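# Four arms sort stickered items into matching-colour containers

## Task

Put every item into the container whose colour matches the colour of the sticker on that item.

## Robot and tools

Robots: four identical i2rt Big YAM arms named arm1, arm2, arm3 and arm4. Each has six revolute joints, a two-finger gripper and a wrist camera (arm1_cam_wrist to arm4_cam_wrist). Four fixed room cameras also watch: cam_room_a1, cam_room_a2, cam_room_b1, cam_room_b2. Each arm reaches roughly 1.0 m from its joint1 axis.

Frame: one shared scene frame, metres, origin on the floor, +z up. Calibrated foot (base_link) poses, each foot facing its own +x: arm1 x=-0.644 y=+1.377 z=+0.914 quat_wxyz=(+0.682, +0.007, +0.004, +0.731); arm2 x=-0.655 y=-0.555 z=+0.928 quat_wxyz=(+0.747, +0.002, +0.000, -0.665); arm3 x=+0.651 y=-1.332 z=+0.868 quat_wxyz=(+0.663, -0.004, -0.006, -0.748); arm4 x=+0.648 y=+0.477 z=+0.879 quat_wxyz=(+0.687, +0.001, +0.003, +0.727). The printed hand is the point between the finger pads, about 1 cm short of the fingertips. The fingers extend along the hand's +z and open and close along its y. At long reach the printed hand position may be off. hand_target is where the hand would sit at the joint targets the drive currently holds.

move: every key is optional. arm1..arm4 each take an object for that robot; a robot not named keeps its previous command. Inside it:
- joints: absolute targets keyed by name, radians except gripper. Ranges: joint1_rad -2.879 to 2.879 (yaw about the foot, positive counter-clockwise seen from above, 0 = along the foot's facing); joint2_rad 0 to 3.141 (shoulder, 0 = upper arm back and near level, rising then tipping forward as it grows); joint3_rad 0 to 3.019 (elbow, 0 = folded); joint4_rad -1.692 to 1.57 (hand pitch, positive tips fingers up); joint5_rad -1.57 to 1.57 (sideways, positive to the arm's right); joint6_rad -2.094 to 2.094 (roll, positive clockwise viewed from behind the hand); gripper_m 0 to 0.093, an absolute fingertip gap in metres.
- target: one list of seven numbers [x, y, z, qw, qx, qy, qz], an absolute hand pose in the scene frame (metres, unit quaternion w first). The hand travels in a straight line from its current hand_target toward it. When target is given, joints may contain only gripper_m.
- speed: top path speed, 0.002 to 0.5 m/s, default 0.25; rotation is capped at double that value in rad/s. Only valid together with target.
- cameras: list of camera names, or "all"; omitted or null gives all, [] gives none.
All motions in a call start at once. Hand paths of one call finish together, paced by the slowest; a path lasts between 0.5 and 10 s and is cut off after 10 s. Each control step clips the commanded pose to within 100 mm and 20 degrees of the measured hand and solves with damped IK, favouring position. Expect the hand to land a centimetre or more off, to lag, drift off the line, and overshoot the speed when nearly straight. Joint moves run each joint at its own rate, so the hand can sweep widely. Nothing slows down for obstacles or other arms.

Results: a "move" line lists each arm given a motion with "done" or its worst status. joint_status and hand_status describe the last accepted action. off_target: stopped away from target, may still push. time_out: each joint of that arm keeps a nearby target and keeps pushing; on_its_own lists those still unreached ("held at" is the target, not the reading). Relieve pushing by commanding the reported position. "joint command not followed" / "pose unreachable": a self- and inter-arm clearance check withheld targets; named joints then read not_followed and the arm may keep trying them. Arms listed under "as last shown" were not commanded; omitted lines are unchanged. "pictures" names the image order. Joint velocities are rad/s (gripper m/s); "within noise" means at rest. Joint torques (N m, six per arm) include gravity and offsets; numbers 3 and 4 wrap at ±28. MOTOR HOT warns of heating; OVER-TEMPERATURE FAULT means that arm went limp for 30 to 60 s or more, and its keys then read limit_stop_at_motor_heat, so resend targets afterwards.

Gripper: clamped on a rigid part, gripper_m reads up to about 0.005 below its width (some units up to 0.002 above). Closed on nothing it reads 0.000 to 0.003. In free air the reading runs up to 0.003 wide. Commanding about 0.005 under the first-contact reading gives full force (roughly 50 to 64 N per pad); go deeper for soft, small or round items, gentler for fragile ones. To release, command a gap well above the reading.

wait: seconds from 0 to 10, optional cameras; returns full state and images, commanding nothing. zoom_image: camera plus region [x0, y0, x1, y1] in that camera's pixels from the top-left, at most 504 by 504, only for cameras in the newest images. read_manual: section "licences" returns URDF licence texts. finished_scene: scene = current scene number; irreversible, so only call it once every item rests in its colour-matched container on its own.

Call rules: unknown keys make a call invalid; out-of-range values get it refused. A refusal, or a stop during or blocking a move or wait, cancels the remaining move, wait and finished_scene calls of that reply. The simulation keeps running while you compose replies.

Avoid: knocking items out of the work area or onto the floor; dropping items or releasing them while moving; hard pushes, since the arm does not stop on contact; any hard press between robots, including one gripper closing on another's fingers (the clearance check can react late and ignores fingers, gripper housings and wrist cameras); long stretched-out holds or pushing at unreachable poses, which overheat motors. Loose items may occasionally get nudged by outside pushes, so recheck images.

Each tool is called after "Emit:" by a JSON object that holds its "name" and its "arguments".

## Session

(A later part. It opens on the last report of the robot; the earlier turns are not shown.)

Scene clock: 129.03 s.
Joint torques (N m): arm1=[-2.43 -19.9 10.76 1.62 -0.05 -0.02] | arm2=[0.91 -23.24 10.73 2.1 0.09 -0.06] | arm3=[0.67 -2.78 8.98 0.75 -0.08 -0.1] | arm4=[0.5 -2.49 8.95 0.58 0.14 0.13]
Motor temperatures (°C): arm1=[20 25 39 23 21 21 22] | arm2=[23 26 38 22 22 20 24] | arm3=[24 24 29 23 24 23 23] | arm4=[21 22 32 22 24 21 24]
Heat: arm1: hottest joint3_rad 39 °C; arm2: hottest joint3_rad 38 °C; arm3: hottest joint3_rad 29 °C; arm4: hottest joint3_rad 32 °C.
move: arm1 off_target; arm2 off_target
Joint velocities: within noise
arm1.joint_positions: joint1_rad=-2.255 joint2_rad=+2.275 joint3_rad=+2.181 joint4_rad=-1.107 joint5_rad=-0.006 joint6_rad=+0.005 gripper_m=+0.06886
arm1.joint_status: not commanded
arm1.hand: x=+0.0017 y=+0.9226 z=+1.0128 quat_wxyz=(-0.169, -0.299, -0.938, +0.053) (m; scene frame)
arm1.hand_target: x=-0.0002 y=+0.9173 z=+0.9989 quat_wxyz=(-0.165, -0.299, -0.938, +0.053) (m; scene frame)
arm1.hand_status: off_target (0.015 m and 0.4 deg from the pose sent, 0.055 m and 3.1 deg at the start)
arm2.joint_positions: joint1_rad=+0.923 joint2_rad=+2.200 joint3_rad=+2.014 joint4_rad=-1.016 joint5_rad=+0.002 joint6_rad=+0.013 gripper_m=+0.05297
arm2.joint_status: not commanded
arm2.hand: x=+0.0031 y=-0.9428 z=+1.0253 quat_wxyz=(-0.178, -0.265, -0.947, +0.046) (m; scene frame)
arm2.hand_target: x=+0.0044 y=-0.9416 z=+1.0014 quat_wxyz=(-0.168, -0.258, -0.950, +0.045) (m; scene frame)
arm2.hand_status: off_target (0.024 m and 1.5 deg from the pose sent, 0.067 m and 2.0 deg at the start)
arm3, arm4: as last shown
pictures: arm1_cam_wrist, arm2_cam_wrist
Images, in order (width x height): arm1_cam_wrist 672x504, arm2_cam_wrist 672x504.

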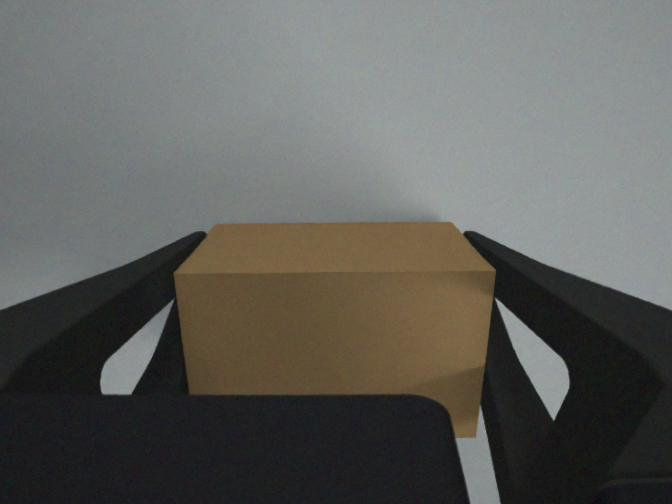

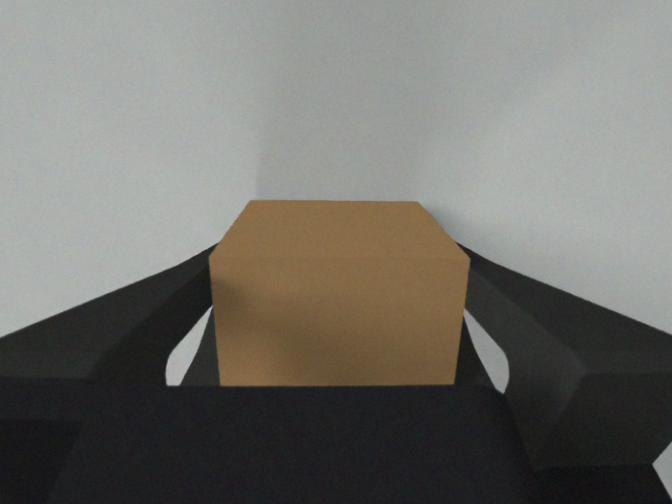

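Emit:
{"name": "move", "arguments": {"arm1": {"joints":{"gripper_m":0.09}}, "arm2": {"joints":{"gripper_m":0.09}}, "cameras": []}}

Emit:
{"name": "move", "arguments": {"arm1": {"target":[-0.30,1.13,1.12,0.1654,0.2994,0.9382,-0.0528],"speed":0.45}, "arm2": {"target":[-0.33,-0.746,1.15,0.1675,0.2582,0.9503,-0.0455],"speed":0.45}, "arm4": {"target":[0.033,0.914,1.10,0.0787,-0.9202,0.2936,0.2466],"speed":0.4}, "arm3": {"target":[0.028,-0.981,1.11,0.0657,-0.9343,0.2451,0.2503],"speed":0.4}, "cameras": ["arm3_cam_wrist","arm4_cam_wrist"]}}

Scene clock: 135.67 s.
Joint torques (N m): arm1=[-2.9 -19.72 11.07 1.5 -0.05 -0.03] | arm2=[1.03 -23.18 10.71 2.11 0.08 -0.05] | arm3=[0.56 -2.73 8.96 0.72 -0.07 -0.1] | arm4=[1.32 -2.67 9.03 0.53 0.14 0.15]
Motor temperatures (°C): arm1=[20 26 38 23 21 21 22] | arm2=[23 26 37 22 22 20 24] | arm3=[24 23 29 23 24 23 23] | arm4=[21 22 32 22 24 21 24]
Heat: arm1: hottest joint3_rad 38 °C; arm2: hottest joint3_rad 37 °C; arm3: hottest joint3_rad 29 °C; arm4: hottest joint3_rad 32 °C.
move: arm1 done; arm2 done
Joint velocities: within noise
arm1.joint_positions: joint1_rad=-2.255 joint2_rad=+2.275 joint3_rad=+2.177 joint4_rad=-1.107 joint5_rad=-0.006 joint6_rad=+0.005 gripper_m=+0.08996
arm1.joint_status: all done
arm1.hand: x=+0.0008 y=+0.9232 z=+1.0110 quat_wxyz=(-0.167, -0.299, -0.938, +0.053) (m; scene frame)
arm1.hand_target: x=-0.0002 y=+0.9173 z=+0.9990 quat_wxyz=(-0.165, -0.299, -0.938, +0.053) (m; scene frame)
arm1.hand_status: not commanded
arm2.joint_positions: joint1_rad=+0.923 joint2_rad=+2.200 joint3_rad=+2.014 joint4_rad=-1.016 joint5_rad=+0.002 joint6_rad=+0.013 gripper_m=+0.08994
arm2.joint_status: all done
arm2.hand: x=+0.0031 y=-0.9428 z=+1.0253 quat_wxyz=(-0.178, -0.264, -0.947, +0.046) (m; scene frame)
arm2.hand_target: x=+0.0044 y=-0.9416 z=+1.0014 quat_wxyz=(-0.168, -0.258, -0.950, +0.045) (m; scene frame)
arm2.hand_status: not commanded
arm3.joint_positions: joint1_rad=-1.950 joint2_rad=+0.750 joint3_rad=+0.908 joint4_rad=-1.193 joint5_rad=+0.002 joint6_rad=+0.005 gripper_m=+0.09006
arm3.joint_status: not commanded
arm3.hand: x=+0.3933 y=-1.1860 z=+1.1524 quat_wxyz=(+0.060, -0.934, +0.243, +0.254) (m; scene frame)
arm3.hand_target: x=+0.3968 y=-1.1853 z=+1.1475 quat_wxyz=(+0.059, -0.936, +0.245, +0.247) (m; scene frame)
arm3.hand_status: not commanded
arm4.joint_positions: joint1_rad=+0.888 joint2_rad=+0.748 joint3_rad=+0.902 joint4_rad=-1.190 joint5_rad=-0.002 joint6_rad=-0.011 gripper_m=+0.09012
arm4.joint_status: not commanded
arm4.hand: x=+0.4117 y=+0.6503 z=+1.1645 quat_wxyz=(-0.080, +0.919, -0.293, -0.253) (m; scene frame)
arm4.hand_target: x=+0.4133 y=+0.6488 z=+1.1617 quat_wxyz=(-0.077, +0.919, -0.297, -0.247) (m; scene frame)
arm4.hand_status: not commanded
pictures: none
No camera images: "cameras" was empty.

Scene clock: 137.77 s.
Joint torques (N m): arm1=[-3.37 -5.95 11.32 0.55 -0.03 -0.04] | arm2=[1.14 -7.12 10.21 1.01 0.07 0.05] | arm3=[1.32 -22.18 14.24 0.58 0.11 -0.08] | arm4=[1.44 -23.77 13.04 0.23 0.23 0.15]
Motor temperatures (°C): arm1=[20 26 38 23 21 21 22] | arm2=[23 26 37 22 22 20 24] | arm3=[24 24 29 23 24 23 23] | arm4=[21 22 33 22 24 21 24]
Heat: arm1: hottest joint3_rad 38 °C; arm2: hottest joint3_rad 37 °C; arm3: hottest joint3_rad 29 °C; arm4: hottest joint3_rad 33 °C.
move: arm1 done; arm2 off_target; arm3 off_target; arm4 off_target
Joint velocities: within noise
arm1.joint_positions: joint1_rad=-2.259 joint2_rad=+1.216 joint3_rad=+1.044 joint4_rad=-1.020 joint5_rad=-0.010 joint6_rad=-0.001 gripper_m=+0.08996
arm1.joint_status: not commanded
arm1.hand: x=-0.2968 y=+1.1332 z=+1.1230 quat_wxyz=(-0.173, -0.298, -0.937, +0.054) (m; scene frame)
arm1.hand_target: x=-0.3001 y=+1.1300 z=+1.1200 quat_wxyz=(-0.165, -0.300, -0.938, +0.053) (m; scene frame)
arm1.hand_status: done (0.005 m and 0.9 deg from the pose sent, 0.381 m and 0.2 deg at the start)
arm2.joint_positions: joint1_rad=+0.924 joint2_rad=+1.092 joint3_rad=+1.000 joint4_rad=-1.087 joint5_rad=+0.004 joint6_rad=+0.006 gripper_m=+0.08994
arm2.joint_status: not commanded
arm2.hand: x=-0.3265 y=-0.7499 z=+1.1635 quat_wxyz=(-0.188, -0.260, -0.946, +0.050) (m; scene frame)
arm2.hand_target: x=-0.3302 y=-0.7459 z=+1.1502 quat_wxyz=(-0.167, -0.258, -0.950, +0.046) (m; scene frame)
arm2.hand_status: off_target (0.014 m and 2.5 deg from the pose sent, 0.407 m and 1.5 deg at the start)
arm3.joint_positions: joint1_rad=-1.950 joint2_rad=+1.888 joint3_rad=+1.810 joint4_rad=-1.007 joint5_rad=+0.012 joint6_rad=+0.005 gripper_m=+0.09006
arm3.joint_status: not commanded
arm3.hand: x=+0.0376 y=-0.9906 z=+1.0836 quat_wxyz=(+0.058, -0.940, +0.246, +0.229) (m; scene frame)
arm3.hand_target: x=+0.0292 y=-0.9818 z=+1.1101 quat_wxyz=(+0.066, -0.934, +0.245, +0.251) (m; scene frame)
arm3.hand_status: off_target (0.030 m and 2.7 deg from the pose sent, 0.421 m and 0.8 deg at the start)
arm4.joint_positions: joint1_rad=+0.893 joint2_rad=+2.015 joint3_rad=+1.947 joint4_rad=-1.014 joint5_rad=+0.003 joint6_rad=-0.011 gripper_m=+0.09012
arm4.joint_status: not commanded
arm4.hand: x=+0.0457 y=+0.9111 z=+1.0812 quat_wxyz=(-0.075, +0.925, -0.293, -0.232) (m; scene frame)
arm4.hand_target: x=+0.0338 y=+0.9133 z=+1.0999 quat_wxyz=(-0.079, +0.920, -0.293, -0.247) (m; scene frame)
arm4.hand_status: off_target (0.023 m and 1.8 deg from the pose sent, 0.466 m and 0.8 deg at the start)
pictures: arm3_cam_wrist, arm4_cam_wrist
Images, in order (width x height): arm3_cam_wrist 672x504, arm4_cam_wrist 672x504.

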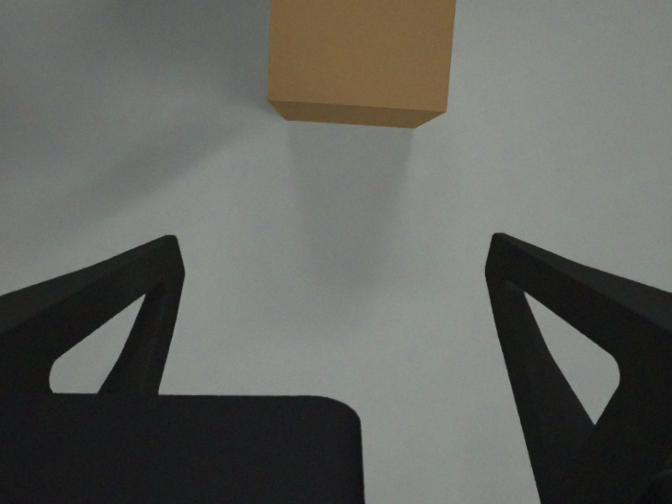

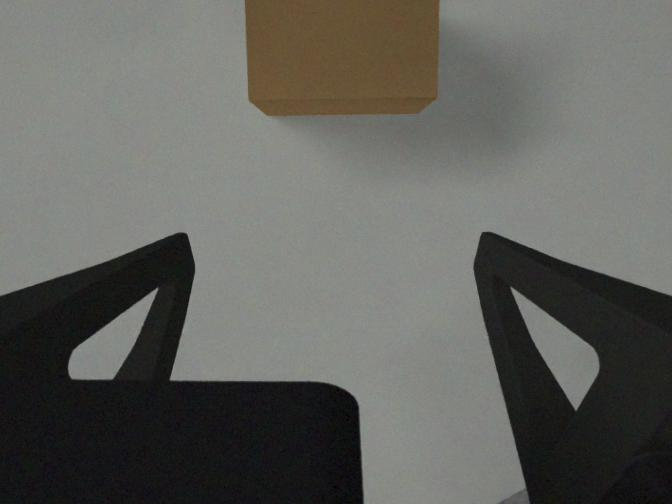

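Emit:
{"name": "move", "arguments": {"arm4": {"target":[-0.012,0.952,1.022,0.0787,-0.9202,0.2936,0.2466],"speed":0.22}, "arm3": {"target":[-0.0145,-0.951,1.03,0.0657,-0.9343,0.2451,0.2503],"speed":0.22}, "cameras": ["arm3_cam_wrist","arm4_cam_wrist"]}}

Emit:
{"name": "move", "arguments": {"arm4": {"joints":{"gripper_m":0.04}}, "arm3": {"joints":{"gripper_m":0.035}}, "cameras": ["arm3_cam_wrist","arm4_cam_wrist"]}}

Scene clock: 162.40 s.
Joint torques (N m): arm1=[-2.61 -5.83 11.17 0.46 -0.03 -0.04] | arm2=[1.14 -6.95 10.19 0.99 0.07 0.05] | arm3=[0.91 -22.95 13.12 1.28 0.04 -0.11] | arm4=[0.62 -24.59 12.33 0.91 -0.02 0.11]
Motor temperatures (°C): arm1=[20 25 35 23 21 21 22] | arm2=[23 26 35 22 22 20 23] | arm3=[24 25 30 23 24 23 23] | arm4=[21 26 40 22 24 21 24]
Heat: arm1: hottest joint3_rad 35 °C; arm2: hottest joint3_rad 35 °C; arm3: hottest joint3_rad 30 °C; arm4: hottest joint3_rad 40 °C.
move: arm3 off_target; arm4 off_target
Joint velocities: within noise
arm1.joint_positions: joint1_rad=-2.259 joint2_rad=+1.216 joint3_rad=+1.044 joint4_rad=-1.020 joint5_rad=-0.010 joint6_rad=-0.002 gripper_m=+0.08996
arm1.joint_status: not commanded
arm1.hand: x=-0.2968 y=+1.1332 z=+1.1230 quat_wxyz=(-0.173, -0.297, -0.937, +0.054) (m; scene frame)
arm1.hand_target: x=-0.3001 y=+1.1300 z=+1.1200 quat_wxyz=(-0.165, -0.299, -0.938, +0.053) (m; scene frame)
arm1.hand_status: not commanded
arm2: as last shown
arm3.joint_positions: joint1_rad=-1.955 joint2_rad=+2.046 joint3_rad=+1.888 joint4_rad=-0.912 joint5_rad=+0.009 joint6_rad=+0.000 gripper_m=+0.09005
arm3.joint_status: not commanded
arm3.hand: x=-0.0051 y=-0.9644 z=+1.0218 quat_wxyz=(+0.060, -0.938, +0.245, +0.236) (m; scene frame)
arm3.hand_target: x=-0.0136 y=-0.9513 z=+1.0300 quat_wxyz=(+0.066, -0.934, +0.245, +0.250) (m; scene frame)
arm3.hand_status: off_target (0.018 m and 1.8 deg from the pose sent, 0.085 m and 2.7 deg at the start)
arm4.joint_positions: joint1_rad=+0.898 joint2_rad=+2.204 joint3_rad=+2.105 joint4_rad=-0.970 joint5_rad=+0.006 joint6_rad=-0.011 gripper_m=+0.09005
arm4.joint_status: not commanded
arm4.hand: x=-0.0025 y=+0.9412 z=+1.0229 quat_wxyz=(-0.077, +0.924, -0.290, -0.237) (m; scene frame)
arm4.hand_target: x=-0.0112 y=+0.9516 z=+1.0220 quat_wxyz=(-0.079, +0.920, -0.294, -0.247) (m; scene frame)
arm4.hand_status: off_target (0.014 m and 1.2 deg from the pose sent, 0.092 m and 1.8 deg at the start)
pictures: arm3_cam_wrist, arm4_cam_wrist
Images, in order (width x height): arm3_cam_wrist 672x504, arm4_cam_wrist 672x504.

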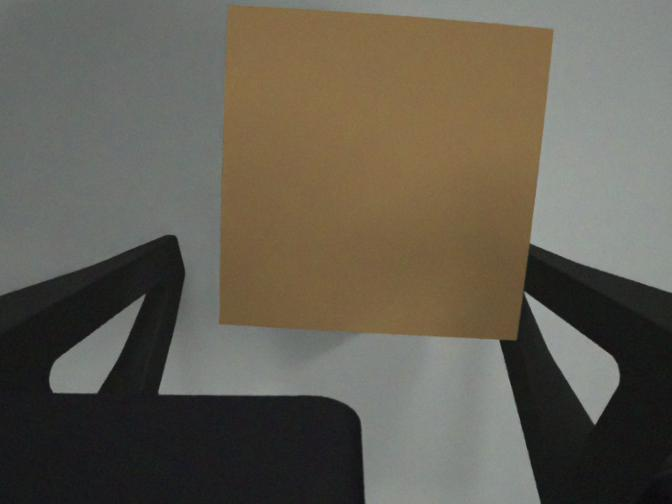

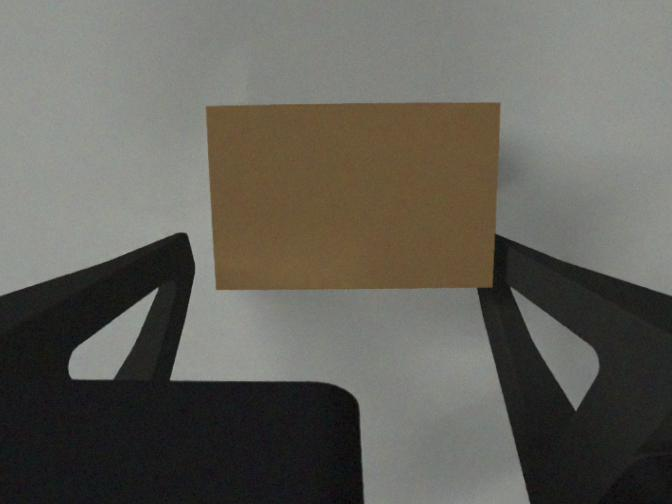

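Scene clock: 163.00 s.
Joint torques (N m): arm1=[-2.2 -6.01 11.18 0.51 -0.01 -0.05] | arm2=[1.08 -7.06 10.17 0.99 0.06 0.05] | arm3=[0.79 -22.83 13.07 1.25 0.07 -0.12] | arm4=[0.26 -24.35 12.41 0.98 0 0.1]
Motor temperatures (°C): arm1=[20 25 35 23 21 21 22] | arm2=[23 26 35 22 22 20 23] | arm3=[24 25 30 23 24 23 23] | arm4=[21 26 41 22 24 21 24]
Heat: arm1: hottest joint3_rad 35 °C; arm2: hottest joint3_rad 35 °C; arm3: hottest joint3_rad 30 °C; arm4: hottest joint3_rad 41 °C.
move: arm3 off_target; arm4 off_target
Joint velocities: within noise
arm1, arm2: as last shown
arm3.joint_positions: joint1_rad=-1.955 joint2_rad=+2.046 joint3_rad=+1.888 joint4_rad=-0.912 joint5_rad=+0.009 joint6_rad=+0.000 gripper_m=+0.05262
arm3.joint_status: gripper_m off_target (ended at +0.05264, target +0.03500)
arm3.hand: x=-0.0051 y=-0.9645 z=+1.0218 quat_wxyz=(+0.060, -0.938, +0.245, +0.236) (m; scene frame)
arm3.hand_target: x=-0.0136 y=-0.9513 z=+1.0300 quat_wxyz=(+0.066, -0.934, +0.245, +0.250) (m; scene frame)
arm3.hand_status: not commanded
arm4.joint_positions: joint1_rad=+0.898 joint2_rad=+2.204 joint3_rad=+2.105 joint4_rad=-0.970 joint5_rad=+0.006 joint6_rad=-0.011 gripper_m=+0.06869
arm4.joint_status: gripper_m off_target (ended at +0.06872, target +0.04000)
arm4.hand: x=-0.0025 y=+0.9412 z=+1.0229 quat_wxyz=(-0.077, +0.924, -0.290, -0.237) (m; scene frame)
arm4.hand_target: x=-0.0113 y=+0.9516 z=+1.0220 quat_wxyz=(-0.079, +0.920, -0.294, -0.247) (m; scene frame)
arm4.hand_status: not commanded
pictures: arm3_cam_wrist, arm4_cam_wrist
Images, in order (width x height): arm3_cam_wrist 672x504, arm4_cam_wrist 672x504.

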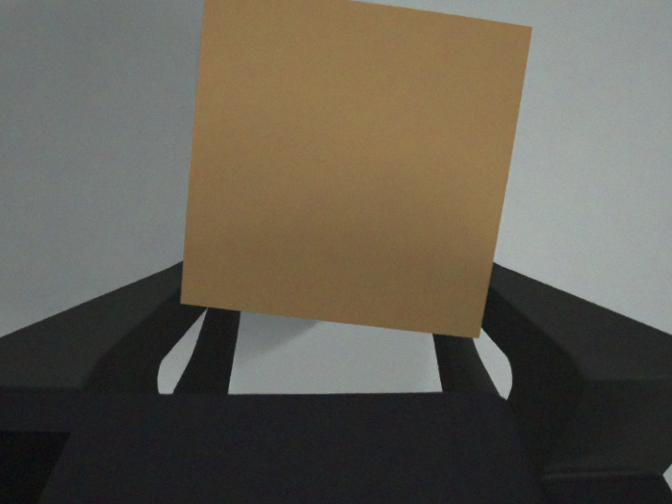

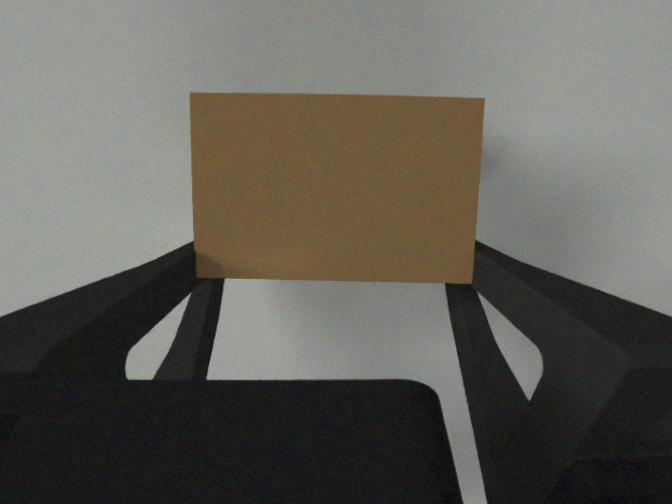

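Emit:
{"name": "move", "arguments": {"arm4": {"target":[0.368,0.678,1.16,0.0787,-0.9202,0.2936,0.2466],"speed":0.4}, "arm3": {"target":[0.35,-1.163,1.16,0.0657,-0.9343,0.2451,0.2503],"speed":0.4}, "cameras": []}}

Emit:
{"name": "move", "arguments": {"arm4": {"joints":{"joint1_rad":-1.16,"joint2_rad":0.7,"joint3_rad":0.9,"joint4_rad":-1.25,"joint5_rad":0,"joint6_rad":0}}, "arm3": {"joints":{"joint1_rad":0.9,"joint2_rad":0.7,"joint3_rad":0.9,"joint4_rad":-1.25,"joint5_rad":0,"joint6_rad":0}}, "cameras": []}}

Emit:
{"name": "move", "arguments": {"arm4": {"target":[1.117,0.714,0.83,0.2518,-0.2235,0.9397,0.0599],"speed":0.4}, "arm3": {"target":[1.127,-1.817,0.85,0.2386,0.3739,0.8906,-0.1002],"speed":0.4}, "cameras": ["arm3_cam_wrist","arm4_cam_wrist","cam_room_a1"]}}

Scene clock: 180.17 s.
Joint torques (N m): arm1=[-2.96 -6.18 11.08 0.68 0 -0.03] | arm2=[1.2 -6.95 10.22 0.98 0.07 0.05] | arm3=[2.55 -4.66 9.24 0.83 0.13 0.02] | arm4=[1.03 -4.19 9.29 0.47 0.14 0.15]
Motor temperatures (°C): arm1=[20 24 34 23 21 21 22] | arm2=[23 25 34 22 22 20 23] | arm3=[24 26 31 23 24 23 24] | arm4=[21 25 42 22 24 21 25]
Heat: arm1: hottest joint3_rad 34 °C; arm2: hottest joint3_rad 34 °C; arm3: hottest joint3_rad 31 °C; arm4: hottest joint3_rad 42 °C.
move: arm3 done; arm4 done
Joint velocities: within noise
arm1, arm2: as last shown
arm3.joint_positions: joint1_rad=-1.954 joint2_rad=+0.891 joint3_rad=+1.002 joint4_rad=-1.136 joint5_rad=+0.020 joint6_rad=+0.008 gripper_m=+0.05264
arm3.joint_status: not commanded
arm3.hand: x=+0.3514 y=-1.1580 z=+1.1649 quat_wxyz=(+0.069, -0.932, +0.248, +0.257) (m; scene frame)
arm3.hand_target: x=+0.3501 y=-1.1629 z=+1.1600 quat_wxyz=(+0.066, -0.934, +0.245, +0.250) (m; scene frame)
arm3.hand_status: done (0.007 m and 1.0 deg from the pose sent, 0.430 m and 1.8 deg at the start)
arm4.joint_positions: joint1_rad=+0.898 joint2_rad=+0.894 joint3_rad=+0.964 joint4_rad=-1.100 joint5_rad=+0.006 joint6_rad=-0.009 gripper_m=+0.06870
arm4.joint_status: not commanded
arm4.hand: x=+0.3685 y=+0.6791 z=+1.1639 quat_wxyz=(-0.083, +0.919, -0.290, -0.255) (m; scene frame)
arm4.hand_target: x=+0.3680 y=+0.6780 z=+1.1600 quat_wxyz=(-0.079, +0.920, -0.294, -0.247) (m; scene frame)
arm4.hand_status: done (0.004 m and 1.2 deg from the pose sent, 0.475 m and 1.2 deg at the start)
pictures: none
No camera images: "cameras" was empty.

Scene clock: 182.47 s.
Joint torques (N m): arm1=[-3.02 -6.01 11.22 0.54 -0.07 -0.04] | arm2=[1.14 -6.95 10.21 0.99 0.06 0.04] | arm3=[2.02 -1.67 10.3 0.92 0.11 -0.1] | arm4=[0.44 -1.55 10.32 0.49 -0.01 0.11]
Motor temperatures (°C): arm1=[20 24 34 23 21 21 21] | arm2=[23 25 34 22 22 20 23] | arm3=[24 26 31 23 24 23 24] | arm4=[21 25 42 22 24 21 25]
Heat: arm1: hottest joint3_rad 34 °C; arm2: hottest joint3_rad 34 °C; arm3: hottest joint3_rad 31 °C; arm4: hottest joint3_rad 42 °C.
move: arm3 done; arm4 done
Joint velocities: within noise
arm1, arm2: as last shown
arm3.joint_positions: joint1_rad=+0.890 joint2_rad=+0.700 joint3_rad=+0.891 joint4_rad=-1.247 joint5_rad=-0.002 joint6_rad=+0.005 gripper_m=+0.05267
arm3.joint_status: all done
arm3.hand: x=+0.8398 y=-1.5231 z=+1.1554 quat_wxyz=(-0.238, -0.378, -0.889, +0.104) (m; scene frame)
arm3.hand_target: x=+0.8419 y=-1.5219 z=+1.1593 quat_wxyz=(-0.241, -0.371, -0.891, +0.105) (m; scene frame)
arm3.hand_status: not commanded
arm4.joint_positions: joint1_rad=-1.157 joint2_rad=+0.695 joint3_rad=+0.882 joint4_rad=-1.239 joint5_rad=+0.003 joint6_rad=-0.009 gripper_m=+0.06872
arm4.joint_status: all done
arm4.hand: x=+0.8919 y=+0.6004 z=+1.1601 quat_wxyz=(-0.247, +0.229, -0.940, -0.056) (m; scene frame)
arm4.hand_target: x=+0.8927 y=+0.6007 z=+1.1666 quat_wxyz=(-0.248, +0.224, -0.941, -0.059) (m; scene frame)
arm4.hand_status: not commanded
pictures: none
No camera images: "cameras" was empty.

Scene clock: 184.53 s.
Joint torques (N m): arm1=[-2.49 -5.66 11.22 0.62 -0.02 -0.06] | arm2=[1.14 -7 10.19 0.99 0.06 0.05] | arm3=[1.44 -22.65 11 1.17 -0.06 -0.07] | arm4=[0.67 -15.38 7.6 1.39 -0.01 0.15]
Motor temperatures (°C): arm1=[20 24 34 23 21 21 21] | arm2=[23 25 34 22 22 20 23] | arm3=[24 26 31 23 24 23 24] | arm4=[21 25 41 22 24 21 25]
Heat: arm1: hottest joint3_rad 34 °C; arm2: hottest joint3_rad 34 °C; arm3: hottest joint3_rad 31 °C; arm4: hottest joint3_rad 41 °C.
move: arm3 off_target; arm4 off_target
Joint velocities: within noise
arm1, arm2: as last shown
arm3.joint_positions: joint1_rad=+0.890 joint2_rad=+2.077 joint3_rad=+1.337 joint4_rad=-0.381 joint5_rad=-0.006 joint6_rad=+0.005 gripper_m=+0.05267
arm3.joint_status: not commanded
arm3.hand: x=+1.1063 y=-1.8015 z=+0.8244 quat_wxyz=(-0.210, -0.381, -0.896, +0.090) (m; scene frame)
arm3.hand_target: x=+1.1260 y=-1.8158 z=+0.8509 quat_wxyz=(-0.239, -0.374, -0.891, +0.100) (m; scene frame)
arm3.hand_status: off_target (0.036 m and 3.6 deg from the pose sent, 0.512 m and 0.6 deg at the start)
arm4.joint_positions: joint1_rad=-1.157 joint2_rad=+1.820 joint3_rad=+0.827 joint4_rad=-0.097 joint5_rad=+0.003 joint6_rad=-0.009 gripper_m=+0.06872
arm4.joint_status: not commanded
arm4.hand: x=+1.0970 y=+0.7042 z=+0.8192 quat_wxyz=(-0.230, +0.230, -0.944, -0.052) (m; scene frame)
arm4.hand_target: x=+1.1162 y=+0.7136 z=+0.8307 quat_wxyz=(-0.252, +0.224, -0.940, -0.060) (m; scene frame)
arm4.hand_status: off_target (0.025 m and 2.9 deg from the pose sent, 0.415 m and 1.0 deg at the start)
pictures: arm3_cam_wrist, arm4_cam_wrist, cam_room_a1
Images, in order (width x height): arm3_cam_wrist 672x504, arm4_cam_wrist 672x504, cam_room_a1 672x504.

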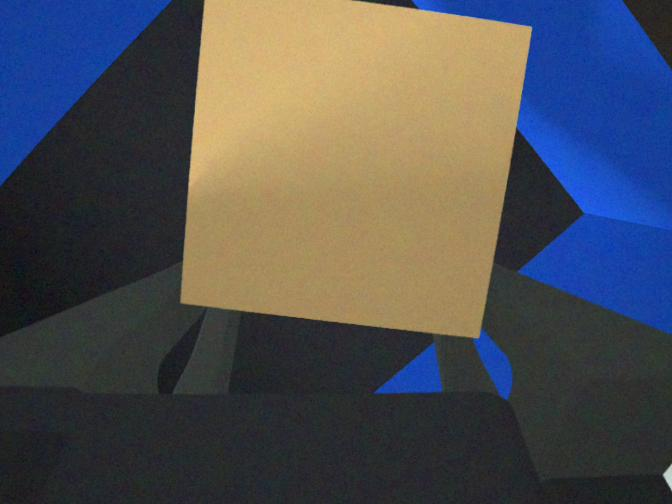

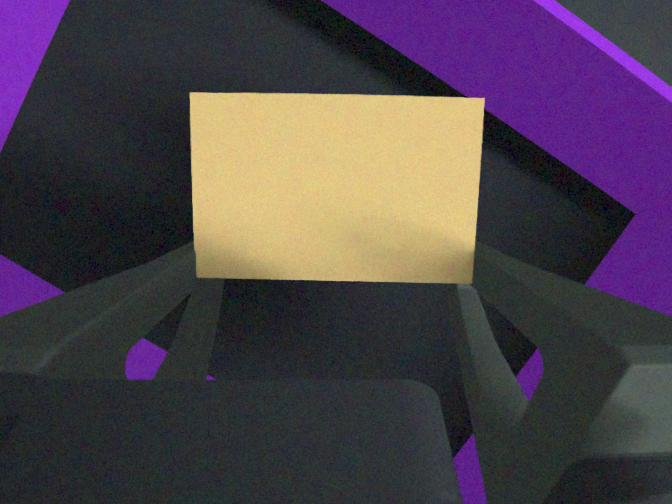

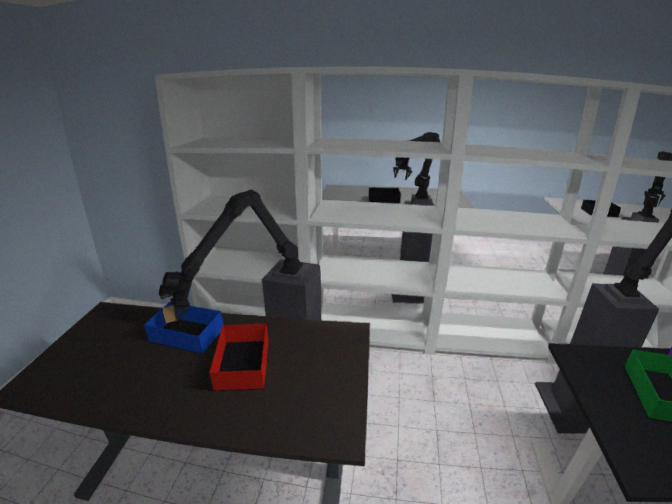

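Emit:
{"name": "move", "arguments": {"arm4": {"target":[1.098,0.72,0.82,0.2518,-0.2235,0.9397,0.0599],"speed":0.3}, "arm3": {"target":[1.134,-1.781,0.842,0.2386,0.3739,0.8906,-0.1002],"speed":0.3}, "cameras": ["arm3_cam_wrist","arm4_cam_wrist"]}}

Emit:
{"name": "move", "arguments": {"arm4": {"target":[1.097,0.72,0.738,0.2518,-0.2235,0.9397,0.0599],"speed":0.15}, "arm3": {"target":[1.132,-1.78,0.739,0.2386,0.3739,0.8906,-0.1002],"speed":0.15}, "cameras": ["arm3_cam_wrist","arm4_cam_wrist","cam_room_a1","cam_room_a2"]}}

Scene clock: 217.73 s.
Joint torques (N m): arm1=[-2.96 -5.83 11.25 0.66 -0.04 -0.06] | arm2=[1.08 -7.06 10.19 0.99 0.07 0.05] | arm3=[1.26 -23.36 6.86 1.72 0.15 0.03] | arm4=[0.73 -14.97 5.16 1.4 0.24 0.18]
Motor temperatures (°C): arm1=[20 24 34 23 21 21 21] | arm2=[23 25 34 22 22 20 23] | arm3=[24 26 32 23 24 23 24] | arm4=[21 24 36 22 24 21 26]
Heat: arm1: hottest joint3_rad 34 °C; arm2: hottest joint3_rad 34 °C; arm3: hottest joint3_rad 32 °C; arm4: hottest joint3_rad 36 °C.
move: arm3 off_target; arm4 done
Joint velocities: within noise
arm1, arm2: as last shown
arm3.joint_positions: joint1_rad=+0.944 joint2_rad=+2.065 joint3_rad=+1.316 joint4_rad=-0.344 joint5_rad=+0.015 joint6_rad=+0.041 gripper_m=+0.05267
arm3.joint_status: not commanded
arm3.hand: x=+1.1285 y=-1.7789 z=+0.8272 quat_wxyz=(-0.222, -0.373, -0.896, +0.094) (m; scene frame)
arm3.hand_target: x=+1.1339 y=-1.7810 z=+0.8420 quat_wxyz=(-0.239, -0.374, -0.891, +0.100) (m; scene frame)
arm3.hand_status: off_target (0.016 m and 2.1 deg from the pose sent, 0.039 m and 3.6 deg at the start)
arm4.joint_positions: joint1_rad=-1.130 joint2_rad=+1.820 joint3_rad=+0.820 joint4_rad=-0.052 joint5_rad=+0.012 joint6_rad=+0.016 gripper_m=+0.06872
arm4.joint_status: not commanded
arm4.hand: x=+1.0968 y=+0.7180 z=+0.8223 quat_wxyz=(-0.247, +0.229, -0.940, -0.058) (m; scene frame)
arm4.hand_target: x=+1.0979 y=+0.7200 z=+0.8201 quat_wxyz=(-0.252, +0.224, -0.940, -0.060) (m; scene frame)
arm4.hand_status: done (0.003 m and 0.8 deg from the pose sent, 0.016 m and 2.9 deg at the start)
pictures: arm3_cam_wrist, arm4_cam_wrist
Images, in order (width x height): arm3_cam_wrist 672x504, arm4_cam_wrist 672x504.

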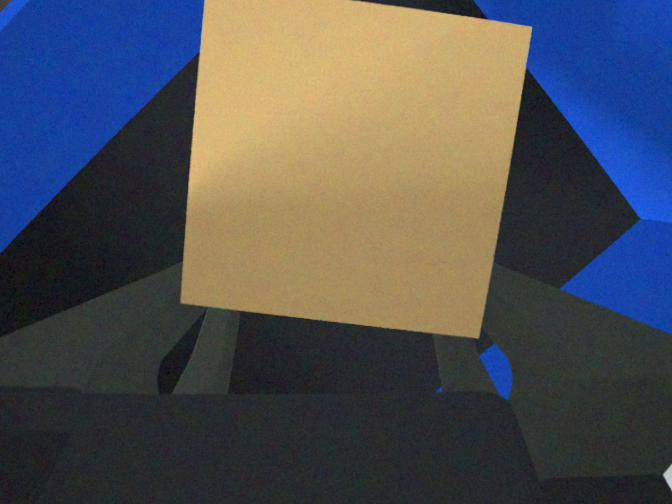

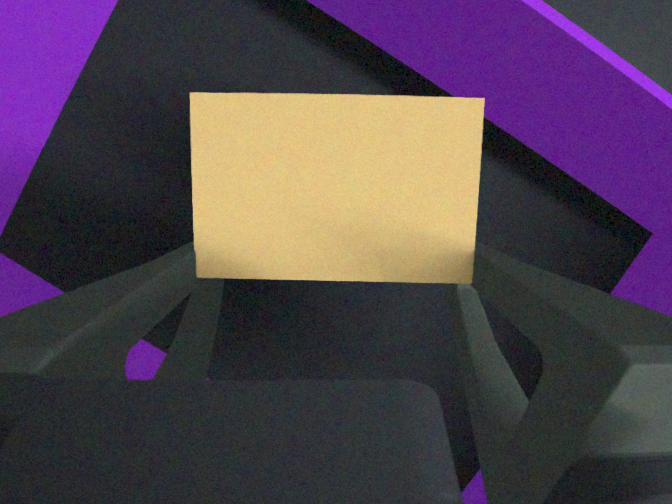

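Scene clock: 219.03 s.
Joint torques (N m): arm1=[-2.96 -5.54 11.28 0.68 -0.03 -0.06] | arm2=[1.08 -7 10.21 1.01 0.07 0.04] | arm3=[1.49 -20.19 6.45 1.54 0.12 0] | arm4=[1.2 -14.27 4.41 1.4 0.19 0.18]
Motor temperatures (°C): arm1=[20 24 34 23 21 21 21] | arm2=[23 25 34 22 22 20 23] | arm3=[24 26 32 23 24 23 24] | arm4=[21 24 35 22 24 21 26]
Heat: arm1: hottest joint3_rad 34 °C; arm2: hottest joint3_rad 34 °C; arm3: hottest joint3_rad 32 °C; arm4: hottest joint3_rad 35 °C.
move: arm3 done; arm4 done
Joint velocities: within noise
arm1, arm2: as last shown
arm3.joint_positions: joint1_rad=+0.944 joint2_rad=+2.218 joint3_rad=+1.296 joint4_rad=-0.135 joint5_rad=+0.016 joint6_rad=+0.044 gripper_m=+0.05267
arm3.joint_status: not commanded
arm3.hand: x=+1.1302 y=-1.7818 z=+0.7477 quat_wxyz=(-0.239, -0.373, -0.891, +0.101) (m; scene frame)
arm3.hand_target: x=+1.1317 y=-1.7799 z=+0.7391 quat_wxyz=(-0.239, -0.374, -0.891, +0.100) (m; scene frame)
arm3.hand_status: done (0.009 m and 0.1 deg from the pose sent, 0.088 m and 2.1 deg at the start)
arm4.joint_positions: joint1_rad=-1.130 joint2_rad=+2.026 joint3_rad=+0.819 joint4_rad=+0.169 joint5_rad=+0.014 joint6_rad=+0.019 gripper_m=+0.06872
arm4.joint_status: not commanded
arm4.hand: x=+1.0967 y=+0.7176 z=+0.7481 quat_wxyz=(-0.253, +0.227, -0.938, -0.060) (m; scene frame)
arm4.hand_target: x=+1.0966 y=+0.7198 z=+0.7382 quat_wxyz=(-0.252, +0.224, -0.940, -0.060) (m; scene frame)
arm4.hand_status: done (0.010 m and 0.5 deg from the pose sent, 0.084 m and 0.8 deg at the start)
pictures: arm3_cam_wrist, arm4_cam_wrist, cam_room_a1, cam_room_a2
Images, in order (width x height): arm3_cam_wrist 672x504, arm4_cam_wrist 672x504, cam_room_a1 672x504, cam_room_a2 672x504.

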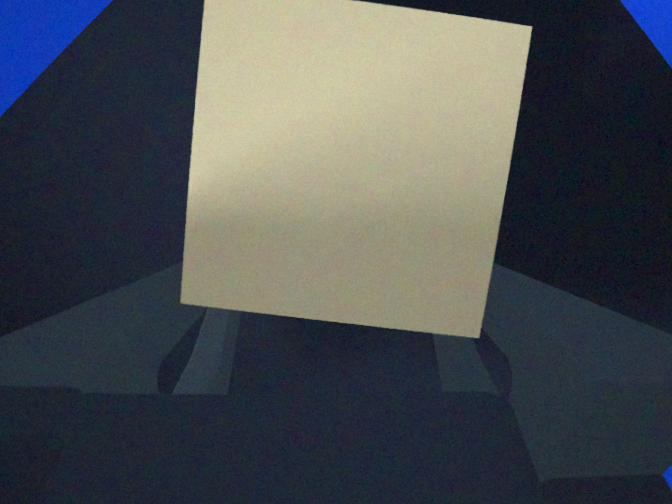

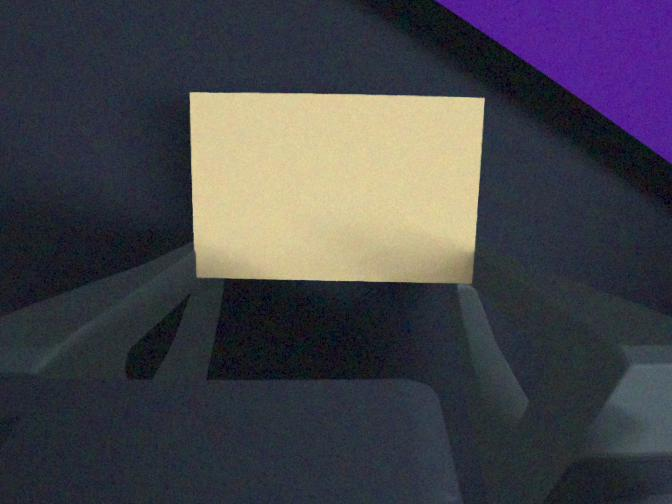

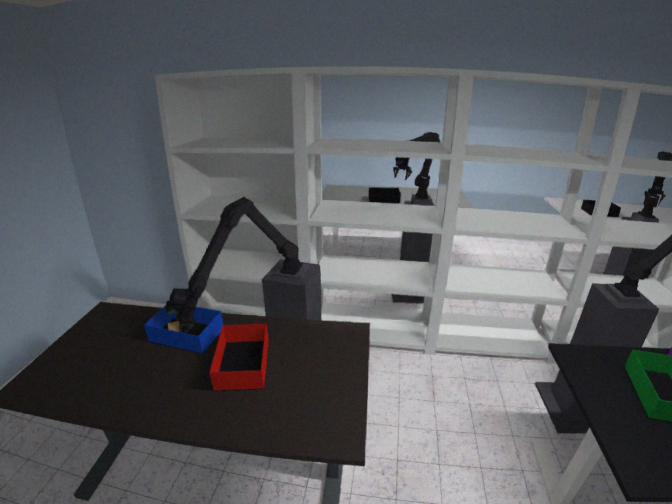

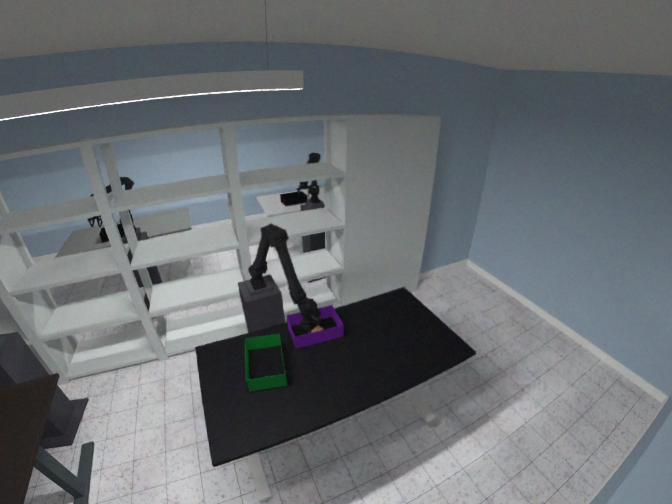

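Emit:
{"name": "move", "arguments": {"arm4": {"joints":{"gripper_m":0.083}}, "arm3": {"joints":{"gripper_m":0.07}}, "cameras": []}}

Emit:
{"name": "move", "arguments": {"arm4": {"target":[1.03,0.685,1.02,0.2518,-0.2235,0.9397,0.0599],"speed":0.35}, "arm3": {"target":[1.03,-1.69,1.02,0.2386,0.3739,0.8906,-0.1002],"speed":0.35}, "cameras": ["arm3_cam_wrist","arm4_cam_wrist"]}}

Scene clock: 222.70 s.
Joint torques (N m): arm1=[-2.67 -5.48 11.25 0.58 -0.06 -0.07] | arm2=[1.2 -7.18 10.18 1.01 0.07 0.05] | arm3=[1.38 -20.31 6.49 1.55 0.11 0] | arm4=[1.49 -14.33 4.18 1.37 0.21 0.14]
Motor temperatures (°C): arm1=[20 24 34 23 21 21 21] | arm2=[23 25 34 22 22 20 23] | arm3=[24 26 32 23 24 23 24] | arm4=[21 24 35 22 24 21 26]
Heat: arm1: hottest joint3_rad 34 °C; arm2: hottest joint3_rad 34 °C; arm3: hottest joint3_rad 32 °C; arm4: hottest joint3_rad 35 °C.
move: arm3 done; arm4 done
Joint velocities: within noise
arm1: as last shown
arm2.joint_positions: joint1_rad=+0.924 joint2_rad=+1.092 joint3_rad=+1.000 joint4_rad=-1.087 joint5_rad=+0.004 joint6_rad=+0.006 gripper_m=+0.08994
arm2.joint_status: not commanded
arm2.hand: x=-0.3265 y=-0.7499 z=+1.1635 quat_wxyz=(-0.188, -0.260, -0.946, +0.050) (m; scene frame)
arm2.hand_target: x=-0.3302 y=-0.7459 z=+1.1502 quat_wxyz=(-0.167, -0.258, -0.950, +0.046) (m; scene frame)
arm2.hand_status: not commanded
arm3.joint_positions: joint1_rad=+0.944 joint2_rad=+2.218 joint3_rad=+1.296 joint4_rad=-0.135 joint5_rad=+0.016 joint6_rad=+0.044 gripper_m=+0.06997
arm3.joint_status: all done
arm3.hand: x=+1.1301 y=-1.7818 z=+0.7477 quat_wxyz=(-0.239, -0.373, -0.891, +0.101) (m; scene frame)
arm3.hand_target: x=+1.1317 y=-1.7799 z=+0.7391 quat_wxyz=(-0.238, -0.374, -0.891, +0.100) (m; scene frame)
arm3.hand_status: not commanded
arm4.joint_positions: joint1_rad=-1.130 joint2_rad=+2.029 joint3_rad=+0.819 joint4_rad=+0.169 joint5_rad=+0.014 joint6_rad=+0.019 gripper_m=+0.08291
arm4.joint_status: all done
arm4.hand: x=+1.0958 y=+0.7172 z=+0.7463 quat_wxyz=(-0.252, +0.227, -0.939, -0.059) (m; scene frame)
arm4.hand_target: x=+1.0967 y=+0.7198 z=+0.7382 quat_wxyz=(-0.252, +0.224, -0.940, -0.060) (m; scene frame)
arm4.hand_status: not commanded
pictures: none
No camera images: "cameras" was empty.

Scene clock: 224.33 s.
Joint torques (N m): arm1=[-3.08 -5.3 11.18 0.85 -0.02 -0.06] | arm2=[1.14 -7 10.19 0.99 0.06 0.05] | arm3=[0.73 -12.04 8.73 0.75 0 -0.1] | arm4=[1.79 -8.82 11.3 0.4 0.23 0.17]
Motor temperatures (°C): arm1=[20 24 34 23 21 21 21] | arm2=[23 25 34 22 22 20 23] | arm3=[24 26 32 23 24 23 24] | arm4=[21 24 35 22 24 21 26]
Heat: arm1: hottest joint3_rad 34 °C; arm2: hottest joint3_rad 34 °C; arm3: hottest joint3_rad 32 °C; arm4: hottest joint3_rad 35 °C.
move: arm3 done; arm4 off_target
Joint velocities: within noise
arm1.joint_positions: joint1_rad=-2.259 joint2_rad=+1.216 joint3_rad=+1.044 joint4_rad=-1.020 joint5_rad=-0.010 joint6_rad=-0.002 gripper_m=+0.08996
arm1.joint_status: not commanded
arm1.hand: x=-0.2968 y=+1.1332 z=+1.1230 quat_wxyz=(-0.173, -0.297, -0.937, +0.054) (m; scene frame)
arm1.hand_target: x=-0.3001 y=+1.1300 z=+1.1200 quat_wxyz=(-0.165, -0.299, -0.938, +0.053) (m; scene frame)
arm1.hand_status: not commanded
arm2: as last shown
arm3.joint_positions: joint1_rad=+0.944 joint2_rad=+1.459 joint3_rad=+1.065 joint4_rad=-0.639 joint5_rad=+0.013 joint6_rad=+0.044 gripper_m=+0.06997
arm3.joint_status: not commanded
arm3.hand: x=+1.0346 y=-1.6887 z=+1.0292 quat_wxyz=(-0.250, -0.371, -0.888, +0.103) (m; scene frame)
arm3.hand_target: x=+1.0300 y=-1.6898 z=+1.0200 quat_wxyz=(-0.239, -0.374, -0.891, +0.100) (m; scene frame)
arm3.hand_status: done (0.010 m and 1.4 deg from the pose sent, 0.304 m and 0.1 deg at the start)
arm4.joint_positions: joint1_rad=-1.129 joint2_rad=+1.224 joint3_rad=+0.775 joint4_rad=-0.613 joint5_rad=+0.015 joint6_rad=+0.020 gripper_m=+0.08291
arm4.joint_status: not commanded
arm4.hand: x=+1.0196 y=+0.6761 z=+1.0057 quat_wxyz=(-0.242, +0.227, -0.941, -0.056) (m; scene frame)
arm4.hand_target: x=+1.0294 y=+0.6847 z=+1.0200 quat_wxyz=(-0.252, +0.224, -0.940, -0.060) (m; scene frame)
arm4.hand_status: off_target (0.020 m and 1.3 deg from the pose sent, 0.283 m and 0.4 deg at the start)
pictures: arm3_cam_wrist, arm4_cam_wrist
Images, in order (width x height): arm3_cam_wrist 672x504, arm4_cam_wrist 672x504.

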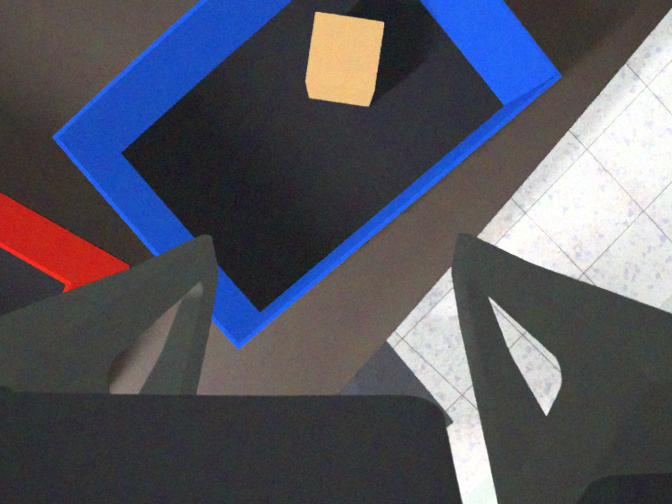

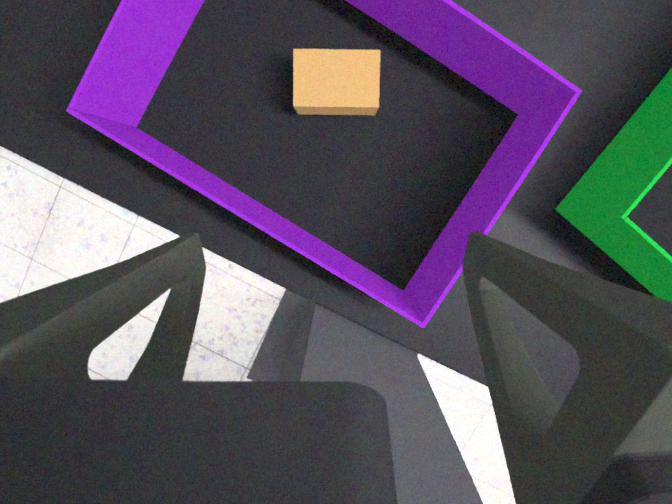

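Emit:
{"name": "finished_scene", "arguments": {"scene": 3}}

The scene is finished: the task was done.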